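## Task

Rotate the purple-handled tap on the side arm of the clamped Schlenk flask to its closed setting, where the handle lies crosswise to the side arm. The flask has to stay clamped just as it is, the stopper has to stay seated in the neck, and the stand must not be moved. Any broken glass means failure.

## Robot and tools

ROBOT. Two arms, left_arm and right_arm. Each rides its own carriage on a single floor track that runs along y at x = 0: left_rail (always the one at larger y) carries left_arm, right_rail carries right_arm. An arm's base sits at x = 0, y = its carriage's position_m, z = 0.04 m, facing +x. left_arm's fingers are rigid. right_arm's fingers fold if a part sits nearer the palm than the fingertip quarter of the pads, or if a fingertip is pushed into a surface, so grip with the tips.

FRAMES. Results use one table-fixed scene frame in metres: table top z = 0, +z up, +x the direction the arms face, +y to their left; the table edge is at x = 0.17. Each gripper has its own frame: fingers point along its +z, and the pads close along its y. end_effector_position is the point between the pads when closed; fingertips extend about 33 mm past it (only 9 mm when fully open).

TAP. The tap turns about the side-arm axis. Shut means the handle crosses the side arm at right angles; open means it lies parallel to the side arm. Turn it by pushing or pinching the purple handle with a gentle rotation, without loading the flask, stopper or stand.

execute_actions(actions, cameras). actions is a list run in order. Each action may contain rows, steps, until, and rail commands.
- rows: 1 to 15 rows, each applied for one control step (1/30 s). Each row is one flat list of 18 numbers in [-1, 1] covering both arms: left dx, dy, dz, rx, ry, rz, left gripper position, force_limit, speed, then the same nine for the right arm. dx..rz are an offset, not a pose: measured from that arm's Hand target as it was when the action began, along that Hand target's own axes. Every row in an action counts from the same start; the next action starts from the new Hand target, so a repeated offset moves further. Scale: 1.0 = 0.6 m for dx, dy, dz and 180 degrees for the rotation vector rx, ry, rz. Each step the controller clips the command to 150 mm and 16 degrees from the measured pose. For smooth motion ramp offsets up about 0.01 per row rather than jumping.
- Gripper numbers: position +1 fully open (140 mm), pads touch near -0.8, -1 closes until stopped. force_limit -1..+1 sets squeeze (roughly 14 N to 58 N on a slow close); speed -1..+1 sets closing rate (about 30 to 250 mm/s); a faster close squeezes harder. A 0 is a real command, so to leave a gripper alone resend its previous three values. Six zeros for an arm's pose re-request its Hand target.
- steps: 1 to 450, default 15, no fewer than the number of rows. After the last row the arm keeps heading to that row's target.
- Rail commands: {"left_rail": {...}} or right_rail with position_m (left -0.8 to 1.5, right -1.5 to 0.8, metres, absolute place on the track), speed_m_s 0.01 to 1, acceleration_factor 0.1 to 1, or {"stop": true} alone. The carriages stay about 0.7 m apart. After sending position_m, wait with an action like {"steps": n, "until": {"left_rail": {"position_status": ["!=", "moving"]}}}.
- until reads rail fields only; numbers need a comparison ("=", "!=", "<", "<=", ">", ">="). {"all": {"status": "ended"}} and {"any": {"status": "ended"}} are also allowed.
- cameras: list of names from cam_high, cam_bench_left, cam_bench_mid, cam_bench_right, cam_left_wrist, cam_right_wrist (all 896x504); [] for none. An empty actions list just reports.

move(target, speed, blend, stop_force, zero, blocking, cameras). Straight-line path planner. target is one 18-number row, same layout and scale as above, or up to 15 such rows; every row is an offset from the same Hand targets, not from the previous row. speed: top path speed in m/s, 0.002 to 0.5 (default 0.25). blend: corner rounding in metres for a list. stop_force: 3 to 40 N, shared by both arms; an arm's path ends when it feels that much resistance. It is unreliable while the gripper rotates, and should be omitted when backing off a contact. zero (default true) re-zeroes before the move. blocking=false returns early; not allowed with stop_force. Give all rows of a list the same finger values. The path is capped at 10 s. Its result adds a move: line (done, off_target, moving, held, fault, plus limits such as paced or held).

wait(seconds 0 to 10): let time run. stop(): brake a running move. zoom_image(camera, region [x0, y0, x1, y1] in pixels, at most 504x504). zero_wrist_force(arm). finished_scene(scene): ends the current scene; the goal must already hold with the robot released.

RESULTS. Per arm: end_effector_position (m), end_effector_quat_wxyz, velocities; Hand target (the base for the next offsets); Tool commands; object_status (0 moving, 1 stopped while opening, 2 stopped while closing, i.e. holding, 3 reached position or pads met); position_measured in counts (3 open, about 230 pads together). Joint positions: rail (m) then shoulder pan, shoulder lift, elbow, wrist 1, wrist 2, wrist 3 (rad). Joint torques in that order, always nonzero. Wrist force and torque in the gripper's axes, pointing from the surface into the arm, plus a peak line. Rails report position_m, position_status (moving, done, contact_stop, time_out, stopped, stopped_with_arm, stopped_for_other_arm, stopped_for_other_carriage) and position_answer (taken or not_taken). Watch for MOTOR HOT and fault lines, and use Time used to track time.

AVOID. A net force near 150 N on an arm, or contact torque at a joint limit (wrist joints 26.3 N m), stops that arm for 10 s. Twisting a stiff tap hard strains the wrist. Do not let the arms or carriages strike each other, do not break or knock the glassware, unclamp the flask, dislodge the stopper or shift the stand, and never let anything fall off the table. Move slowly near glass, prefer small offsets, and back away from contact before large motions. Long stretched holds heat motors.

Each tool is called after ">>>" as name(argument=value, ...), one argument or row to a line, values as JSON.

## Session

>>> execute_actions(
  actions=[],
)

Scene clock: 0.00 s.
left_arm: end_effector_position=(+0.3456, +0.8387, +0.5800) position_measured=3 object_status=3 end_effector_quat_wxyz=(+0.000, +1.000, +0.000, +0.000) | right_arm: end_effector_position=(+0.3456, -1.1254, +0.5800) position_measured=3 object_status=3 end_effector_quat_wxyz=(+0.000, +1.000, +0.000, +0.000)
Joint positions: left_arm=[0.811 -0.316 -1.725 0.971 -0.816 -1.571 2.826] | right_arm=[-1.153 -0.316 -1.725 0.971 -0.816 -1.571 2.826]
Joint velocities: within noise
Joint torques (N m): no reading
Wrist force (N): no reading
Wrist torque (N m): no reading
Wrist force, peak (N): no reading
Hand target: left_arm +0.3456, +0.8387, +0.5800; +0.000, +1.000, +0.000, +0.000 | right_arm +0.3456, -1.1254, +0.5800; +0.000, +1.000, +0.000, +0.000
Tool commands: left_gripper/position=+1.0 left_gripper/force_limit=+1.0 left_gripper/speed=+1.0 right_gripper/position=+1.0 right_gripper/force_limit=+1.0 right_gripper/speed=+1.0
left_rail: position_m=0.811 position_status=done
right_rail: position_m=-1.153 position_status=done

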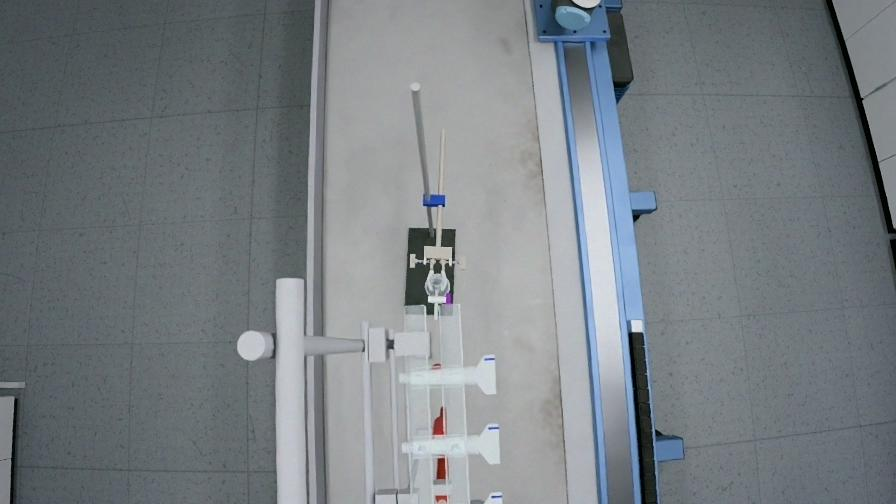

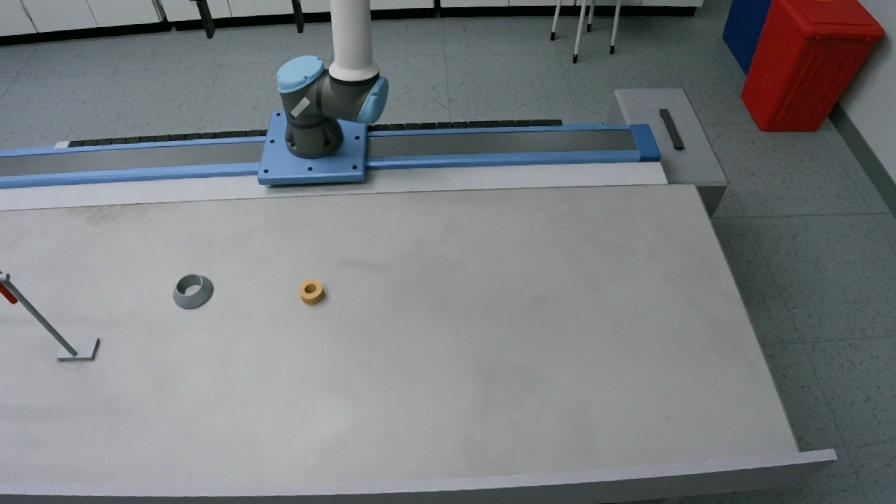

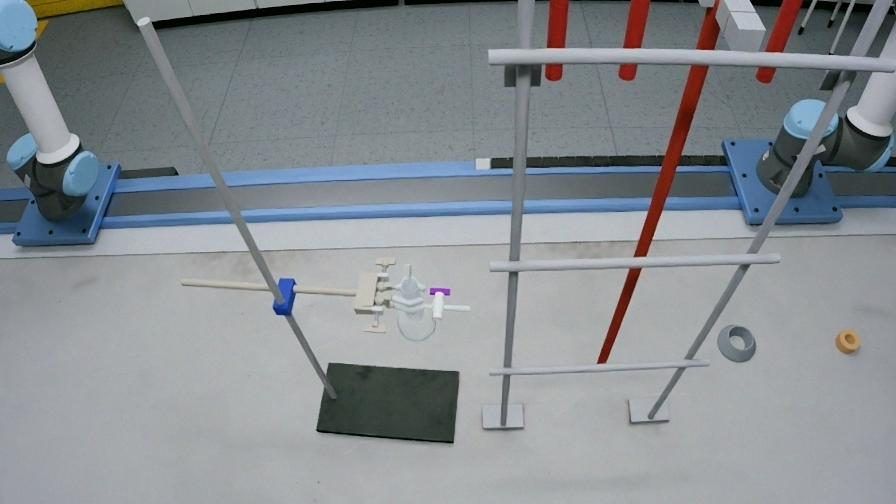

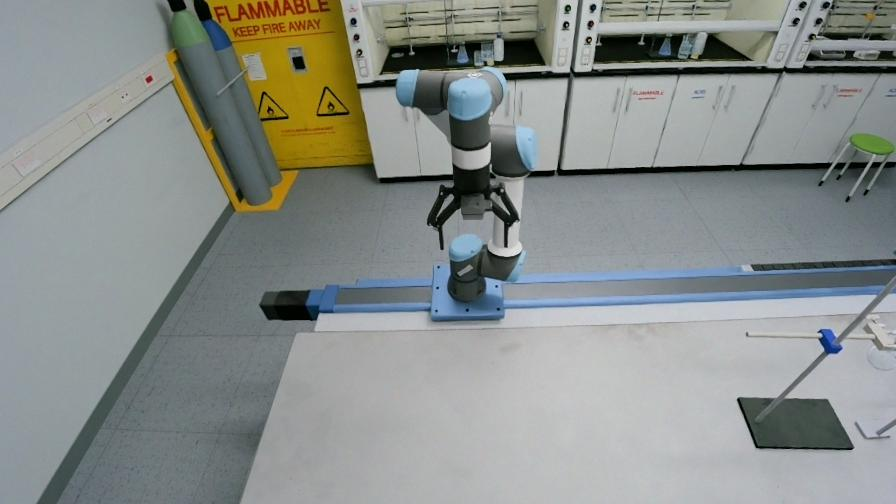

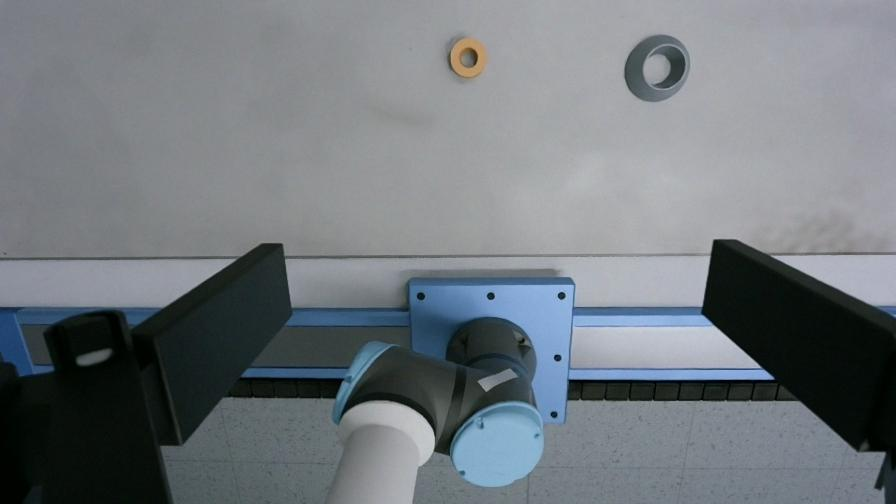

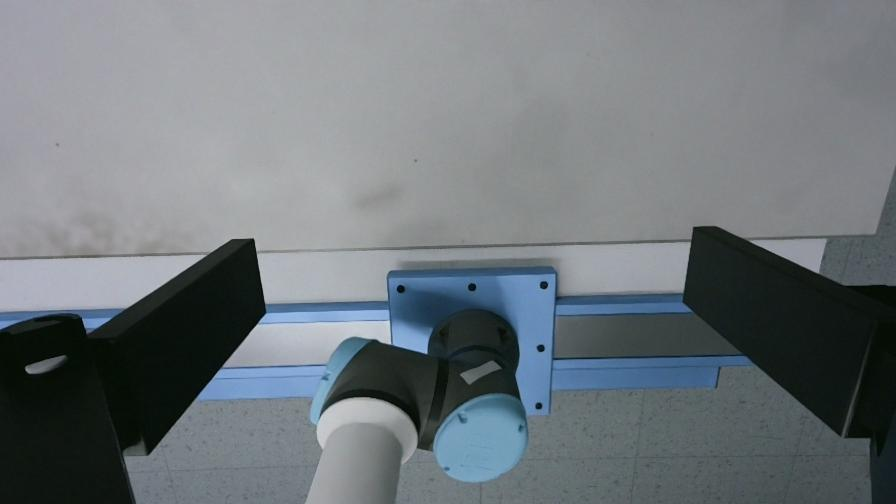

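>>> zoom_image(
  camera="cam_bench_mid",
  region=[340, 230, 500, 360],
)

>>> zoom_image(
  camera="cam_high",
  region=[390, 220, 490, 340],
)

>>> zoom_image(
  camera="cam_bench_right",
  region=[720, 250, 896, 470],
)

Scaled by 3.150.

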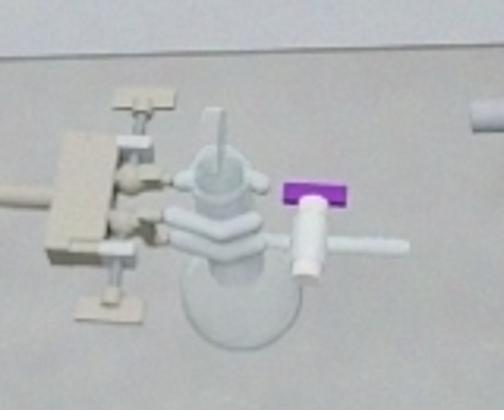

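Scaled by 4.200.

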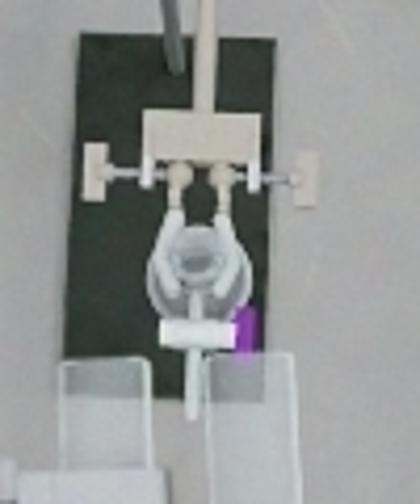

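Scaled by 2.291.

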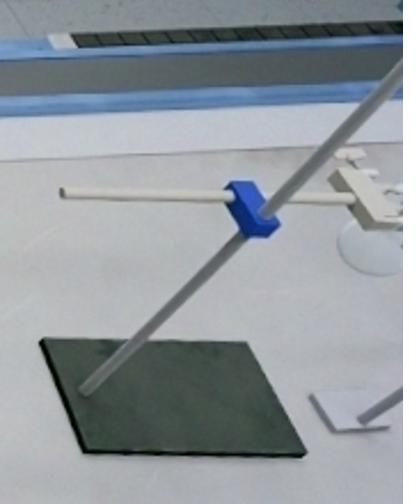

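>>> execute_actions(
  actions=[
    {"right_rail": {"position_m": -0.435}, "steps": 1},
  ],
  cameras=[],
)

>>> move(
  target=[0,0,0,0,0,0,1,1,1, 0.0907,-0.549,0.3367,-0.3849,0.3849,-0.3849,-0.26,-1,0],
  speed=0.4,
  cameras=["cam_high","cam_bench_mid","cam_right_wrist"],
)

Scene clock: 29.10 s.
left_arm: end_effector_position=(+0.3456, +0.8387, +0.5800) position_measured=3 object_status=3 end_effector_quat_wxyz=(+0.000, +1.000, +0.000, +0.000) | right_arm: end_effector_position=(+0.3456, -0.4078, +0.5800) position_measured=3 object_status=3 end_effector_quat_wxyz=(+0.000, +1.000, +0.000, +0.000)
Joint positions: left_arm=[0.811 -0.316 -1.725 0.971 -0.816 -1.571 2.826] | right_arm=[-0.435 -0.316 -1.725 0.971 -0.816 -1.571 2.826]
Joint velocities: within noise
Joint torques (N m): left_arm=[-0.43 -12.81 -18.76 -3.84 0.1 0.15] | right_arm=[0.67 -12.01 -18.43 -3.48 0.21 0.1]
Wrist force (N): left_arm=[-0.1 0.1 0.3] | right_arm=[0.1 0.1 -0.3]
Wrist torque (N m): left_arm=[0.02 0.03 0.00] | right_arm=[0.02 0.00 -0.01]
Wrist force, peak (N): left_arm=[-0.3 0.4 0.5] | right_arm=[0.0 3.2 0.0]
Hand target: left_arm +0.3456, +0.8387, +0.5800; +0.000, +1.000, +0.000, +0.000 | right_arm +0.3456, -0.4078, +0.5800; +0.000, +1.000, +0.000, +0.000
Tool commands: left_gripper/position=+1.0 left_gripper/force_limit=+1.0 left_gripper/speed=+1.0 right_gripper/position=+1.0 right_gripper/force_limit=+1.0 right_gripper/speed=+1.0
left_rail: position_m=0.811 position_status=done
right_rail: position_m=-0.435 position_status=done
No camera images: "cameras" was empty.

Scene clock: 32.90 s.
left_arm: end_effector_position=(+0.3456, +0.8387, +0.5800) position_measured=3 object_status=3 end_effector_quat_wxyz=(+0.000, +1.000, +0.000, +0.000) | right_arm: end_effector_position=(+0.4000, -0.0783, +0.3780) position_measured=162 object_status=3 end_effector_quat_wxyz=(+0.500, +0.500, +0.500, +0.500)
Joint positions: left_arm=[0.811 -0.316 -1.725 0.971 -0.816 -1.571 2.826] | right_arm=[-0.435 0.955 -1.262 2.258 -4.137 -2.526 1.571]
Joint velocities: within noise
Joint torques (N m): left_arm=[-0.13 -13.46 -16.33 -4.35 0.14 0.21] | right_arm=[-8.74 -20.15 -11.26 -2.73 1.81 -1.85]
Wrist force (N): left_arm=[0.0 0.1 0.3] | right_arm=[0.5 0.3 1.2]
Wrist torque (N m): left_arm=[0.02 0.00 0.00] | right_arm=[0.21 -0.08 0.08]
Wrist force, peak (N): left_arm=[0.1 0.4 0.5] | right_arm=[1.7 -0.4 1.0]
Hand target: left_arm +0.3456, +0.8387, +0.5800; +0.000, +1.000, +0.000, +0.000 | right_arm +0.4000, -0.0783, +0.3780; +0.500, +0.500, +0.500, +0.500
Off the commanded pose: left_arm 0.000 m, 0 deg | right_arm 0.000 m, 0 deg.
left_rail: position_m=0.811 position_status=done
right_rail: position_m=-0.435 position_status=done
move: done
camera_calibration:
cam_right_wrist: T_world_to_cam=[[-0.00928201, -0.0312549, 0.999468, -0.36461], [-0.313351, -0.949078, -0.0325892, 0.0755298], [0.949592, -0.313486, -0.0009844, -0.259298], [0, 0, 0, 1]] pos_world=[0.26651, -0.0209987, 0.366622]
Images, in order (width x height): cam_high 896x504, cam_bench_mid 896x504, cam_right_wrist 896x504.

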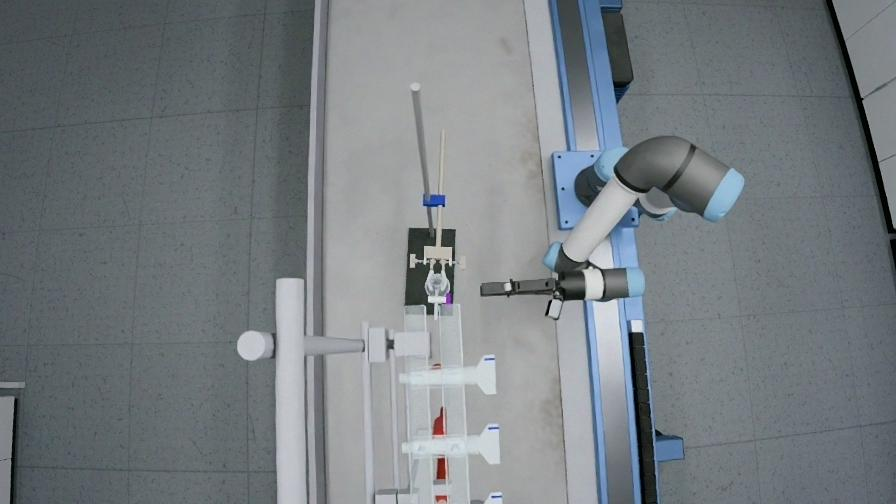

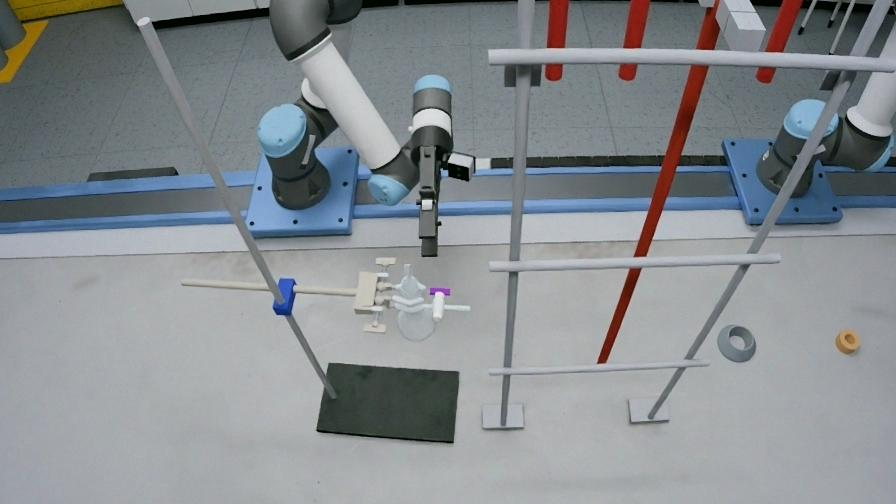

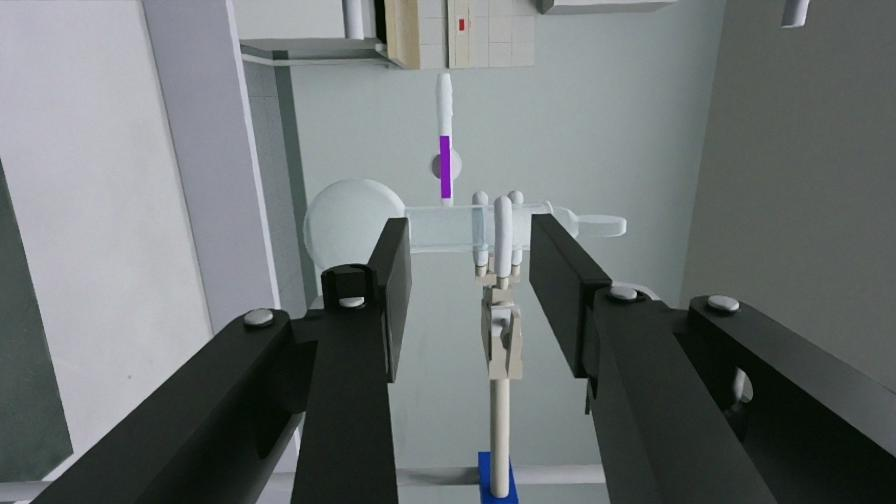

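>>> zoom_image(
  camera="cam_right_wrist",
  region=[360, 60, 540, 260],
)

>>> zoom_image(
  camera="cam_high",
  region=[425, 260, 515, 330],
)

>>> zoom_image(
  camera="cam_bench_mid",
  region=[395, 215, 485, 325],
)

Scaled by 2.520.

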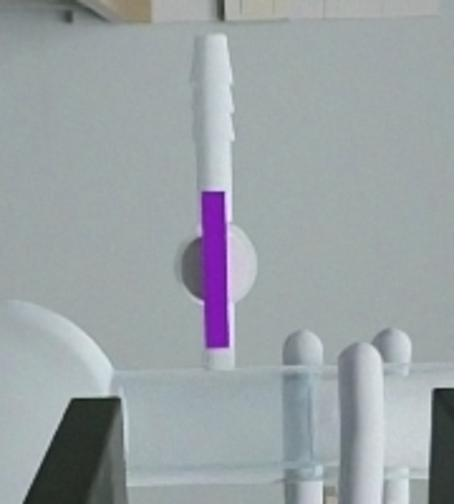

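Scaled by 5.600.

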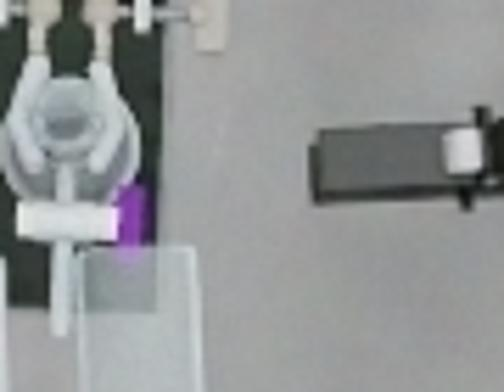

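Scaled by 4.582.

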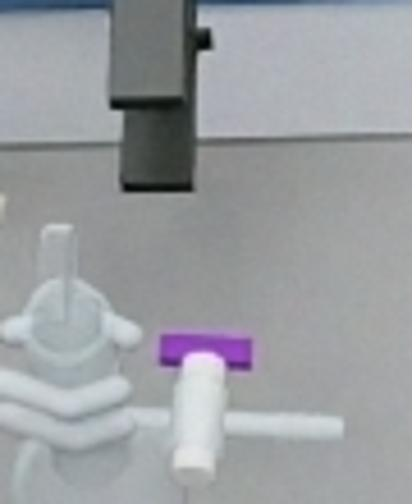

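>>> move(
  target=[0,0,0,0,0,0,1,1,1, 0.0427,-0.0125,0.0967,0,-0.025,0,-0.515,-1,0],
  speed=0.12,
  cameras=["cam_high","cam_bench_mid","cam_right_wrist"],
)

>>> zoom_image(
  camera="cam_right_wrist",
  region=[370, 80, 570, 300],
)

>>> zoom_image(
  camera="cam_high",
  region=[425, 260, 515, 330],
)

>>> zoom_image(
  camera="cam_bench_mid",
  region=[395, 225, 485, 325],
)

Scene clock: 44.43 s.
left_arm: end_effector_position=(+0.3456, +0.8387, +0.5800) position_measured=3 object_status=3 end_effector_quat_wxyz=(+0.000, +1.000, +0.000, +0.000) | right_arm: end_effector_position=(+0.4580, -0.0528, +0.3705) position_measured=194 object_status=3 end_effector_quat_wxyz=(+0.519, +0.519, +0.480, +0.480)
Joint positions: left_arm=[0.811 -0.316 -1.725 0.971 -0.816 -1.571 2.826] | right_arm=[-0.435 0.909 -1.133 2.073 -4.081 -2.558 1.571]
Joint velocities: within noise
Joint torques (N m): left_arm=[0.02 -13.51 -14.12 -4.5 0.18 0.11] | right_arm=[-9.12 -26.02 -22.3 -0.32 -1.57 -1.85]
Wrist force (N): left_arm=[0.1 0.1 0.3] | right_arm=[0.6 0.8 1.2]
Wrist torque (N m): left_arm=[0.01 -0.02 0.00] | right_arm=[0.31 -0.10 0.09]
Wrist force, peak (N): left_arm=[0.1 0.1 0.6] | right_arm=[1.2 0.3 2.0]
Hand target: left_arm +0.3456, +0.8387, +0.5800; +0.000, +1.000, +0.000, +0.000 | right_arm +0.4580, -0.0527, +0.3705; +0.519, +0.519, +0.480, +0.480
Off the commanded pose: left_arm 0.000 m, 0 deg | right_arm 0.000 m, 0 deg.
left_rail: position_m=0.811 position_status=done
right_rail: position_m=-0.435 position_status=done
move: done
camera_calibration:
cam_right_wrist: T_world_to_cam=[[-0.01185, -0.0304585, 0.999466, -0.354572], [-0.386721, -0.921618, -0.0326712, 0.152823], [0.922121, -0.386901, -0.000857757, -0.297662], [0, 0, 0, 1]] pos_world=[0.329378, 0.0148787, 0.35912]
Images, in order (width x height): cam_high 896x504, cam_bench_mid 896x504, cam_right_wrist 896x504.

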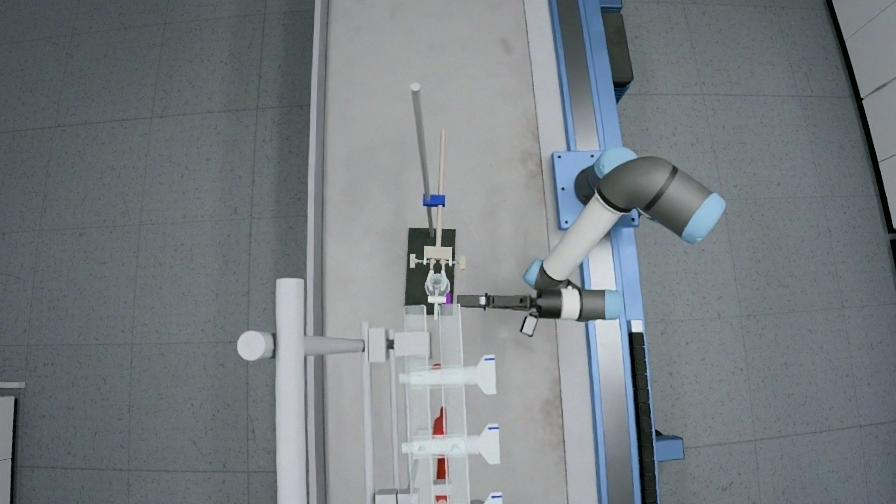

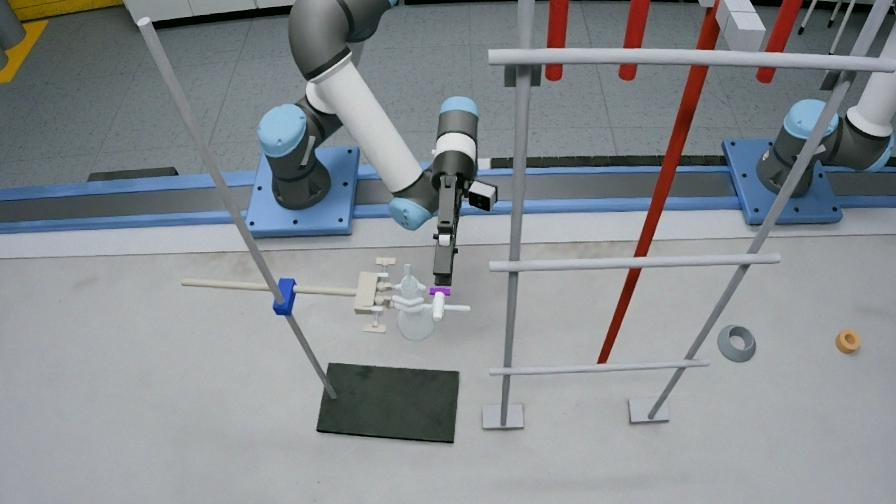

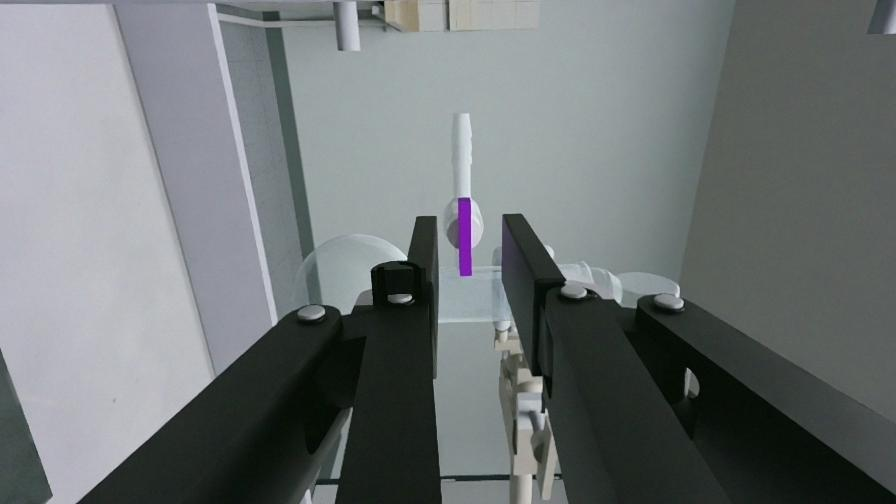

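Scaled by 2.291.

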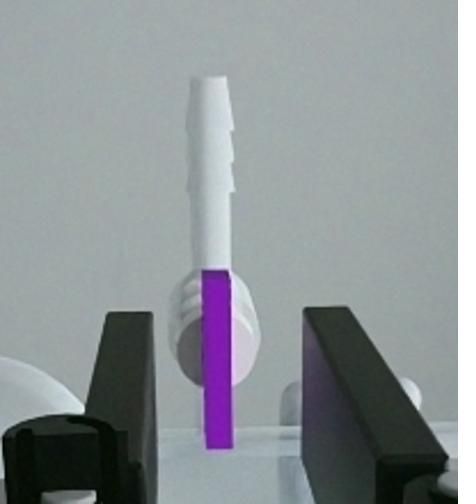

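Scaled by 5.600.

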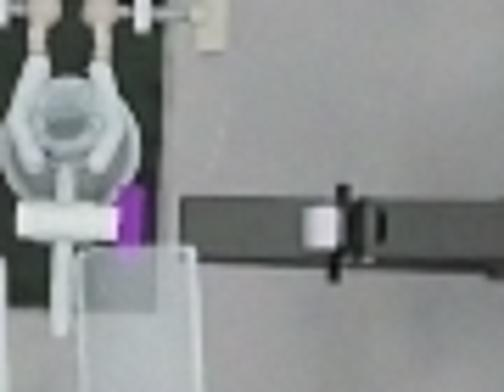

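Scaled by 5.040.

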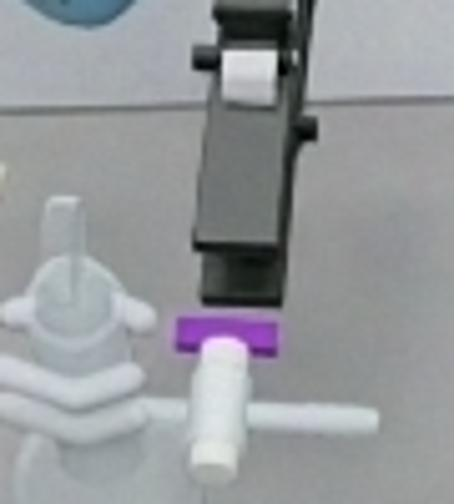

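>>> move(
  target=[0,0,0,0,0,0,1,1,1, -0.0034,-0.002,0.03553,0,0,0,-0.515,-1,0],
  speed=0.05,
  stop_force=6,
  cameras=["cam_high","cam_bench_mid","cam_right_wrist"],
)

>>> zoom_image(
  camera="cam_right_wrist",
  region=[370, 100, 570, 320],
)

>>> zoom_image(
  camera="cam_high",
  region=[425, 270, 485, 325],
)

>>> zoom_image(
  camera="cam_bench_mid",
  region=[405, 255, 475, 325],
)

Scene clock: 51.97 s.
left_arm: end_effector_position=(+0.3456, +0.8387, +0.5800) position_measured=3 object_status=3 end_effector_quat_wxyz=(+0.000, +1.000, +0.000, +0.000) | right_arm: end_effector_position=(+0.4791, -0.0564, +0.3693) position_measured=194 object_status=3 end_effector_quat_wxyz=(+0.519, +0.519, +0.480, +0.480)
Joint positions: left_arm=[0.811 -0.316 -1.725 0.971 -0.816 -1.571 2.826] | right_arm=[-0.435 0.864 -1.123 2.06 -4.079 -2.513 1.571]
Joint velocities: within noise
Joint torques (N m): left_arm=[-0.34 -14.16 -12.24 -4.48 0.16 0.17] | right_arm=[-8.9 -26.61 -21.86 -0.45 1.82 -1.36]
Wrist force (N): left_arm=[0.2 0.0 0.4] | right_arm=[0.4 0.3 1.1]
Wrist torque (N m): left_arm=[0.00 -0.03 0.00] | right_arm=[0.22 -0.06 0.09]
Wrist force, peak (N): left_arm=[0.0 0.2 0.7] | right_arm=[0.7 0.3 1.5]
Hand target: left_arm +0.3456, +0.8387, +0.5800; +0.000, +1.000, +0.000, +0.000 | right_arm +0.4791, -0.0564, +0.3693; +0.519, +0.519, +0.480, +0.480
Off the commanded pose: left_arm 0.000 m, 0 deg | right_arm 0.000 m, 0 deg.
left_rail: position_m=0.811 position_status=done
right_rail: position_m=-0.435 position_status=done
move: done
camera_calibration:
cam_right_wrist: T_world_to_cam=[[-0.0118536, -0.0304355, 0.999466, -0.353225], [-0.386806, -0.921583, -0.0326513, 0.157599], [0.922085, -0.386987, -0.000848566, -0.318593], [0, 0, 0, 1]] pos_world=[0.350543, 0.0111982, 0.357912]
Images, in order (width x height): cam_high 896x504, cam_bench_mid 896x504, cam_right_wrist 896x504.

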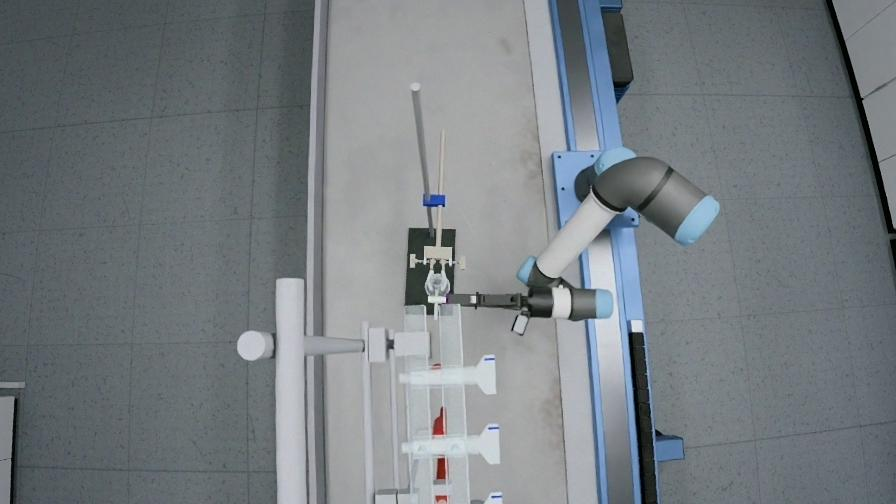

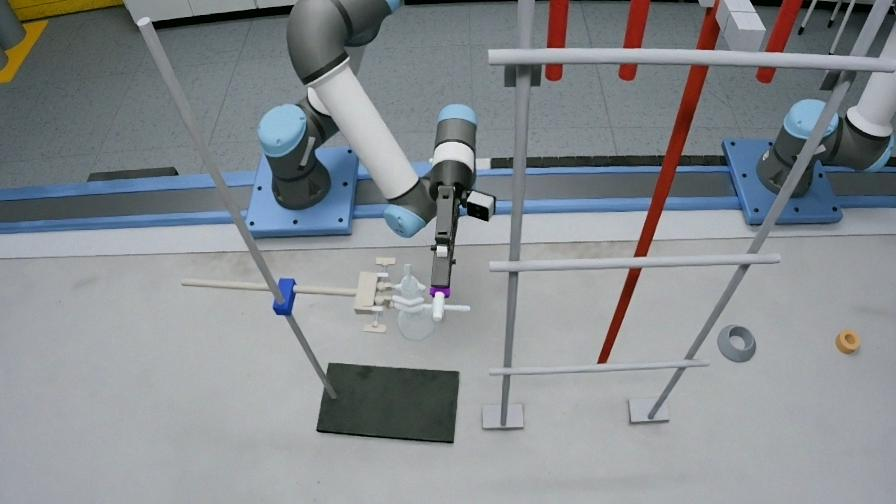

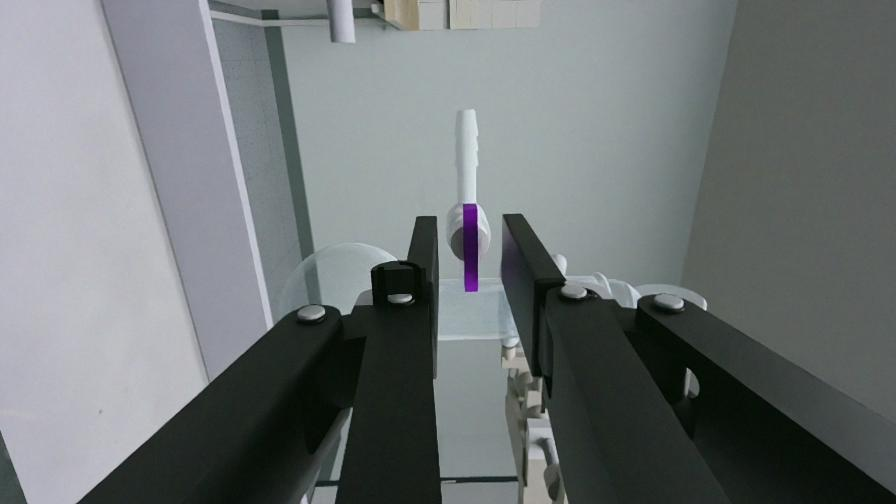

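Scaled by 2.291.

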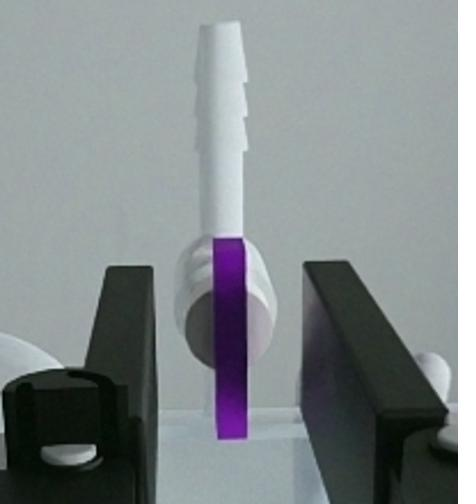

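Scaled by 8.400.

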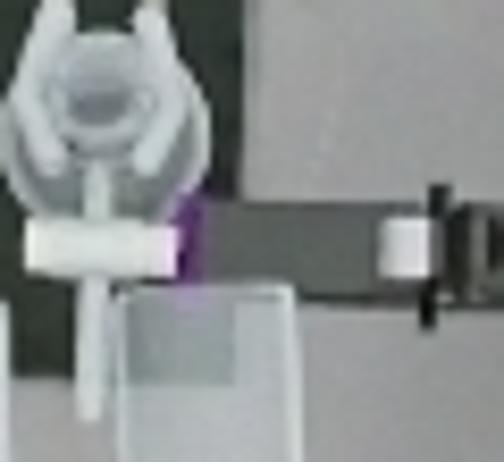

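Scaled by 7.200.

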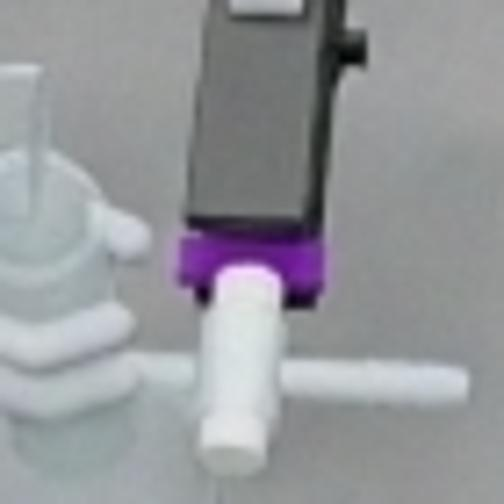

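>>> move(
  target=[0,0,0,0,0,0,1,1,1, 0.0012,0.0005,0.0058,0,0,0,-0.515,-1,0],
  speed=0.03,
  stop_force=5,
  cameras=[],
)

>>> zero_wrist_force(
  arm="right_arm",
)

>>> execute_actions(
  actions=[
    {"rows": [[0,0,0,0,0,0,1,1,1, 0,0,0,0,0,0,-1,-1,-1]], "steps": 36},
  ],
  cameras=["cam_bench_mid","cam_right_wrist"],
)

>>> zoom_image(
  camera="cam_right_wrist",
  region=[370, 100, 570, 320],
)

Scene clock: 56.67 s.
left_arm: end_effector_position=(+0.3456, +0.8387, +0.5800) position_measured=3 object_status=3 end_effector_quat_wxyz=(+0.000, +1.000, +0.000, +0.000) | right_arm: end_effector_position=(+0.4827, -0.0560, +0.3696) position_measured=194 object_status=3 end_effector_quat_wxyz=(+0.519, +0.519, +0.480, +0.480)
Joint positions: left_arm=[0.811 -0.316 -1.725 0.971 -0.816 -1.571 2.826] | right_arm=[-0.435 0.858 -1.121 2.055 -4.076 -2.507 1.571]
Joint velocities: within noise
Joint torques (N m): left_arm=[0.17 -13.93 -11.76 -4.56 0.16 0.18] | right_arm=[-9.22 -26.28 -21.74 -0.41 1.57 -1.75]
Wrist force (N): left_arm=[0.2 0.1 0.4] | right_arm=[0.9 0.3 0.8]
Wrist torque (N m): left_arm=[0.01 -0.05 0.01] | right_arm=[0.23 -0.16 0.09]
Wrist force, peak (N): left_arm=[0.1 0.4 0.6] | right_arm=[0.7 0.7 1.4]
Hand target: left_arm +0.3456, +0.8387, +0.5800; +0.000, +1.000, +0.000, +0.000 | right_arm +0.4827, -0.0560, +0.3696; +0.519, +0.519, +0.480, +0.480
Off the commanded pose: left_arm 0.000 m, 0 deg | right_arm 0.000 m, 0 deg.
left_rail: position_m=0.811 position_status=done
right_rail: position_m=-0.435 position_status=done
move: done
No camera images: "cameras" was empty.

Wrist force sensor zeroed.

Scene clock: 58.07 s.
left_arm: end_effector_position=(+0.3456, +0.8387, +0.5800) position_measured=3 object_status=3 end_effector_quat_wxyz=(+0.000, +1.000, +0.000, +0.000) | right_arm: end_effector_position=(+0.4827, -0.0560, +0.3696) position_measured=223 object_status=2 end_effector_quat_wxyz=(+0.519, +0.519, +0.480, +0.480)
Joint positions: left_arm=[0.811 -0.316 -1.725 0.971 -0.816 -1.571 2.826] | right_arm=[-0.435 0.858 -1.121 2.055 -4.076 -2.507 1.571]
Joint velocities: within noise
Joint torques (N m): left_arm=[-0.05 -14.26 -12.47 -4.68 0.2 0.19] | right_arm=[-8.18 -27.5 -18.64 -0.64 1.53 -1.95]
Wrist force (N, zeroed by zero_wrist_force on right_arm): left_arm=[-0.4 0.2 0.5] | right_arm=[-0.4 -0.7 0.2]
Wrist torque (N m, zeroed by zero_wrist_force on right_arm): left_arm=[0.04 0.08 0.00] | right_arm=[-0.06 0.04 0.04]
Wrist force, peak (N, zeroed by zero_wrist_force on right_arm): left_arm=[-0.4 0.2 0.5] | right_arm=[-1.0 -0.5 0.1]
Hand target: left_arm +0.3456, +0.8387, +0.5800; +0.000, +1.000, +0.000, +0.000 | right_arm +0.4827, -0.0560, +0.3696; +0.519, +0.519, +0.480, +0.480
Off the commanded pose: left_arm 0.000 m, 0 deg | right_arm 0.000 m, 0 deg.
left_rail: position_m=0.811 position_status=done
right_rail: position_m=-0.435 position_status=done
camera_calibration:
cam_right_wrist: T_world_to_cam=[[-0.0118528, -0.0304344, 0.999466, -0.353469], [-0.386806, -0.921583, -0.03265, 0.159382], [0.922085, -0.386987, -0.00084889, -0.321673], [0, 0, 0, 1]] pos_world=[0.35407, 0.0116429, 0.358211]
Images, in order (width x height): cam_bench_mid 896x504, cam_right_wrist 896x504.

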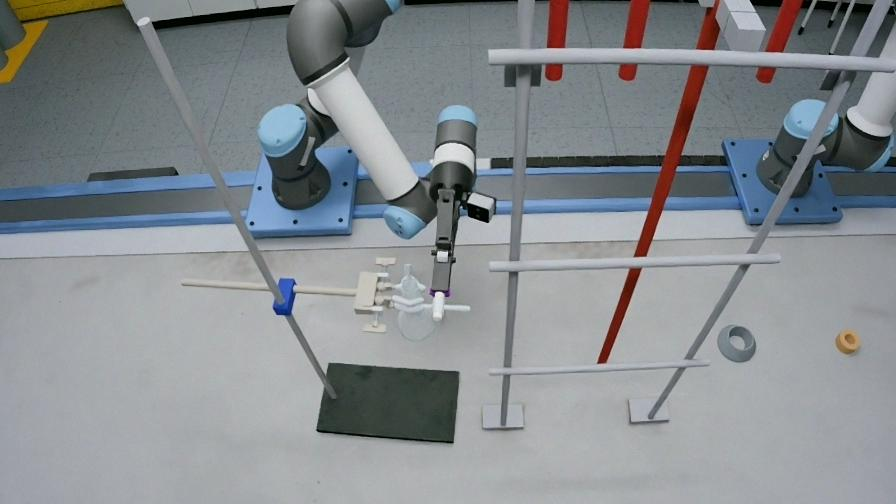

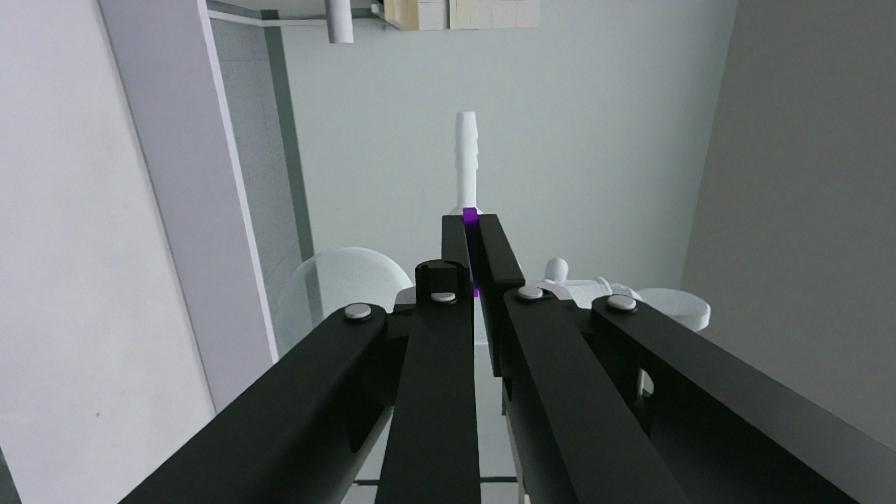

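Scaled by 2.291.

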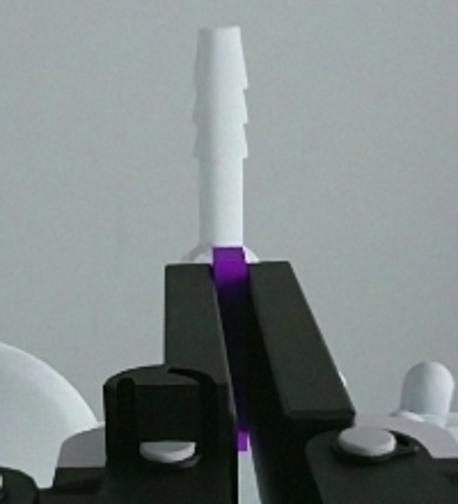

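>>> move(
  target=[0,0,0,0,0,0,1,1,1, 0,0,0,0,0,0.0667,-1,-1,-1],
  speed=0.12,
  cameras=["cam_right_wrist"],
)

>>> zoom_image(
  camera="cam_right_wrist",
  region=[370, 100, 570, 320],
)

Scene clock: 60.07 s.
left_arm: end_effector_position=(+0.3456, +0.8387, +0.5800) position_measured=3 object_status=3 end_effector_quat_wxyz=(+0.000, +1.000, +0.000, +0.000) | right_arm: end_effector_position=(+0.4827, -0.0560, +0.3696) position_measured=223 object_status=2 end_effector_quat_wxyz=(+0.466, +0.567, +0.423, +0.532)
Joint positions: left_arm=[0.811 -0.316 -1.725 0.971 -0.816 -1.571 2.826] | right_arm=[-0.435 0.858 -1.121 2.055 -4.076 -2.507 1.78]
Joint velocities: within noise
Joint torques (N m): left_arm=[0.14 -14 -12.17 -4.54 0.25 0.21] | right_arm=[-5.65 -41.92 -8.12 -0.13 -0.07 2.71]
Wrist force (N, zeroed by zero_wrist_force on right_arm): left_arm=[-0.3 0.2 0.2] | right_arm=[0.8 0.7 -0.2]
Wrist torque (N m, zeroed by zero_wrist_force on right_arm): left_arm=[0.04 0.06 0.01] | right_arm=[-0.17 0.02 -0.15]
Wrist force, peak (N, zeroed by zero_wrist_force on right_arm): left_arm=[-0.2 0.2 0.6] | right_arm=[1.1 1.2 0.4]
Hand target: left_arm +0.3456, +0.8387, +0.5800; +0.000, +1.000, +0.000, +0.000 | right_arm +0.4827, -0.0560, +0.3696; +0.466, +0.567, +0.423, +0.532
Off the commanded pose: left_arm 0.000 m, 0 deg | right_arm 0.000 m, 0 deg.
left_rail: position_m=0.811 position_status=done
right_rail: position_m=-0.435 position_status=done
move: done
camera_calibration:
cam_right_wrist: T_world_to_cam=[[-0.0281198, -0.236832, 0.971144, -0.3467], [-0.384641, -0.894159, -0.229195, 0.232517], [0.922638, -0.379987, -0.0659518, -0.297488], [0, 0, 0, 1]] pos_world=[0.35416, 0.0127554, 0.370368]
Images, in order (width x height): cam_right_wrist 896x504.

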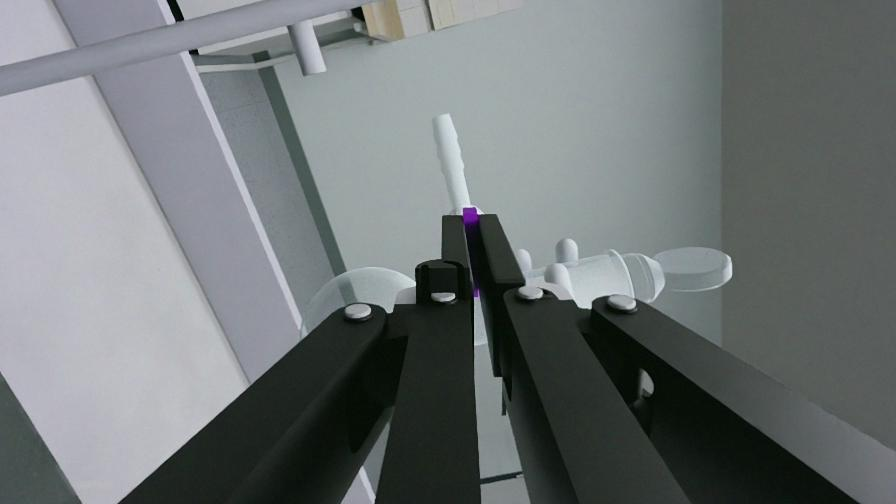

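Scaled by 2.291.

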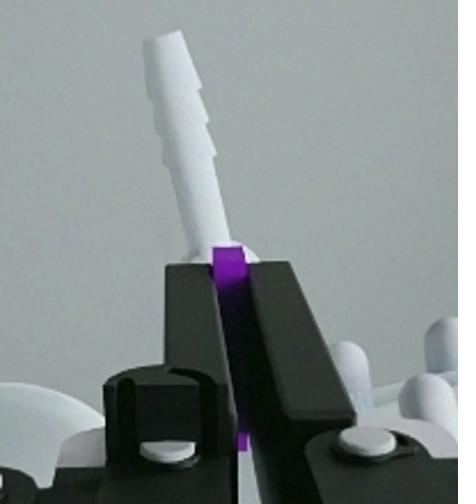

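>>> move(
  target=[0,0,0,0,0,0,1,1,1, 0,0,0,0,0,0.1833,-1,-1,-1],
  speed=0.2,
  cameras=[],
)

Scene clock: 62.73 s.
left_arm: end_effector_position=(+0.3456, +0.8387, +0.5800) position_measured=3 object_status=3 end_effector_quat_wxyz=(+0.000, +1.000, +0.000, +0.000) | right_arm: end_effector_position=(+0.4827, -0.0560, +0.3696) position_measured=223 object_status=2 end_effector_quat_wxyz=(+0.296, +0.663, +0.245, +0.642)
Joint positions: left_arm=[0.811 -0.316 -1.725 0.971 -0.816 -1.571 2.826] | right_arm=[-0.435 0.858 -1.121 2.055 -4.076 -2.507 2.356]
Joint velocities: within noise
Joint torques (N m): left_arm=[0.55 -14.09 -11.8 -4.49 0.29 0.13] | right_arm=[5.25 -40.93 -8.4 0.01 1.28 2.75]
Wrist force (N, zeroed by zero_wrist_force on right_arm): left_arm=[0.1 0.1 0.2] | right_arm=[2.1 0.8 0.3]
Wrist torque (N m, zeroed by zero_wrist_force on right_arm): left_arm=[0.02 -0.01 0.00] | right_arm=[-0.17 -0.16 -0.22]
Wrist force, peak (N, zeroed by zero_wrist_force on right_arm): left_arm=[0.0 0.4 0.5] | right_arm=[2.5 0.6 0.3]
Hand target: left_arm +0.3456, +0.8387, +0.5800; +0.000, +1.000, +0.000, +0.000 | right_arm +0.4827, -0.0560, +0.3696; +0.296, +0.663, +0.245, +0.642
Off the commanded pose: left_arm 0.000 m, 0 deg | right_arm 0.000 m, 0 deg.
left_rail: position_m=0.811 position_status=done
right_rail: position_m=-0.435 position_status=done
move: done
No camera images: "cameras" was empty.


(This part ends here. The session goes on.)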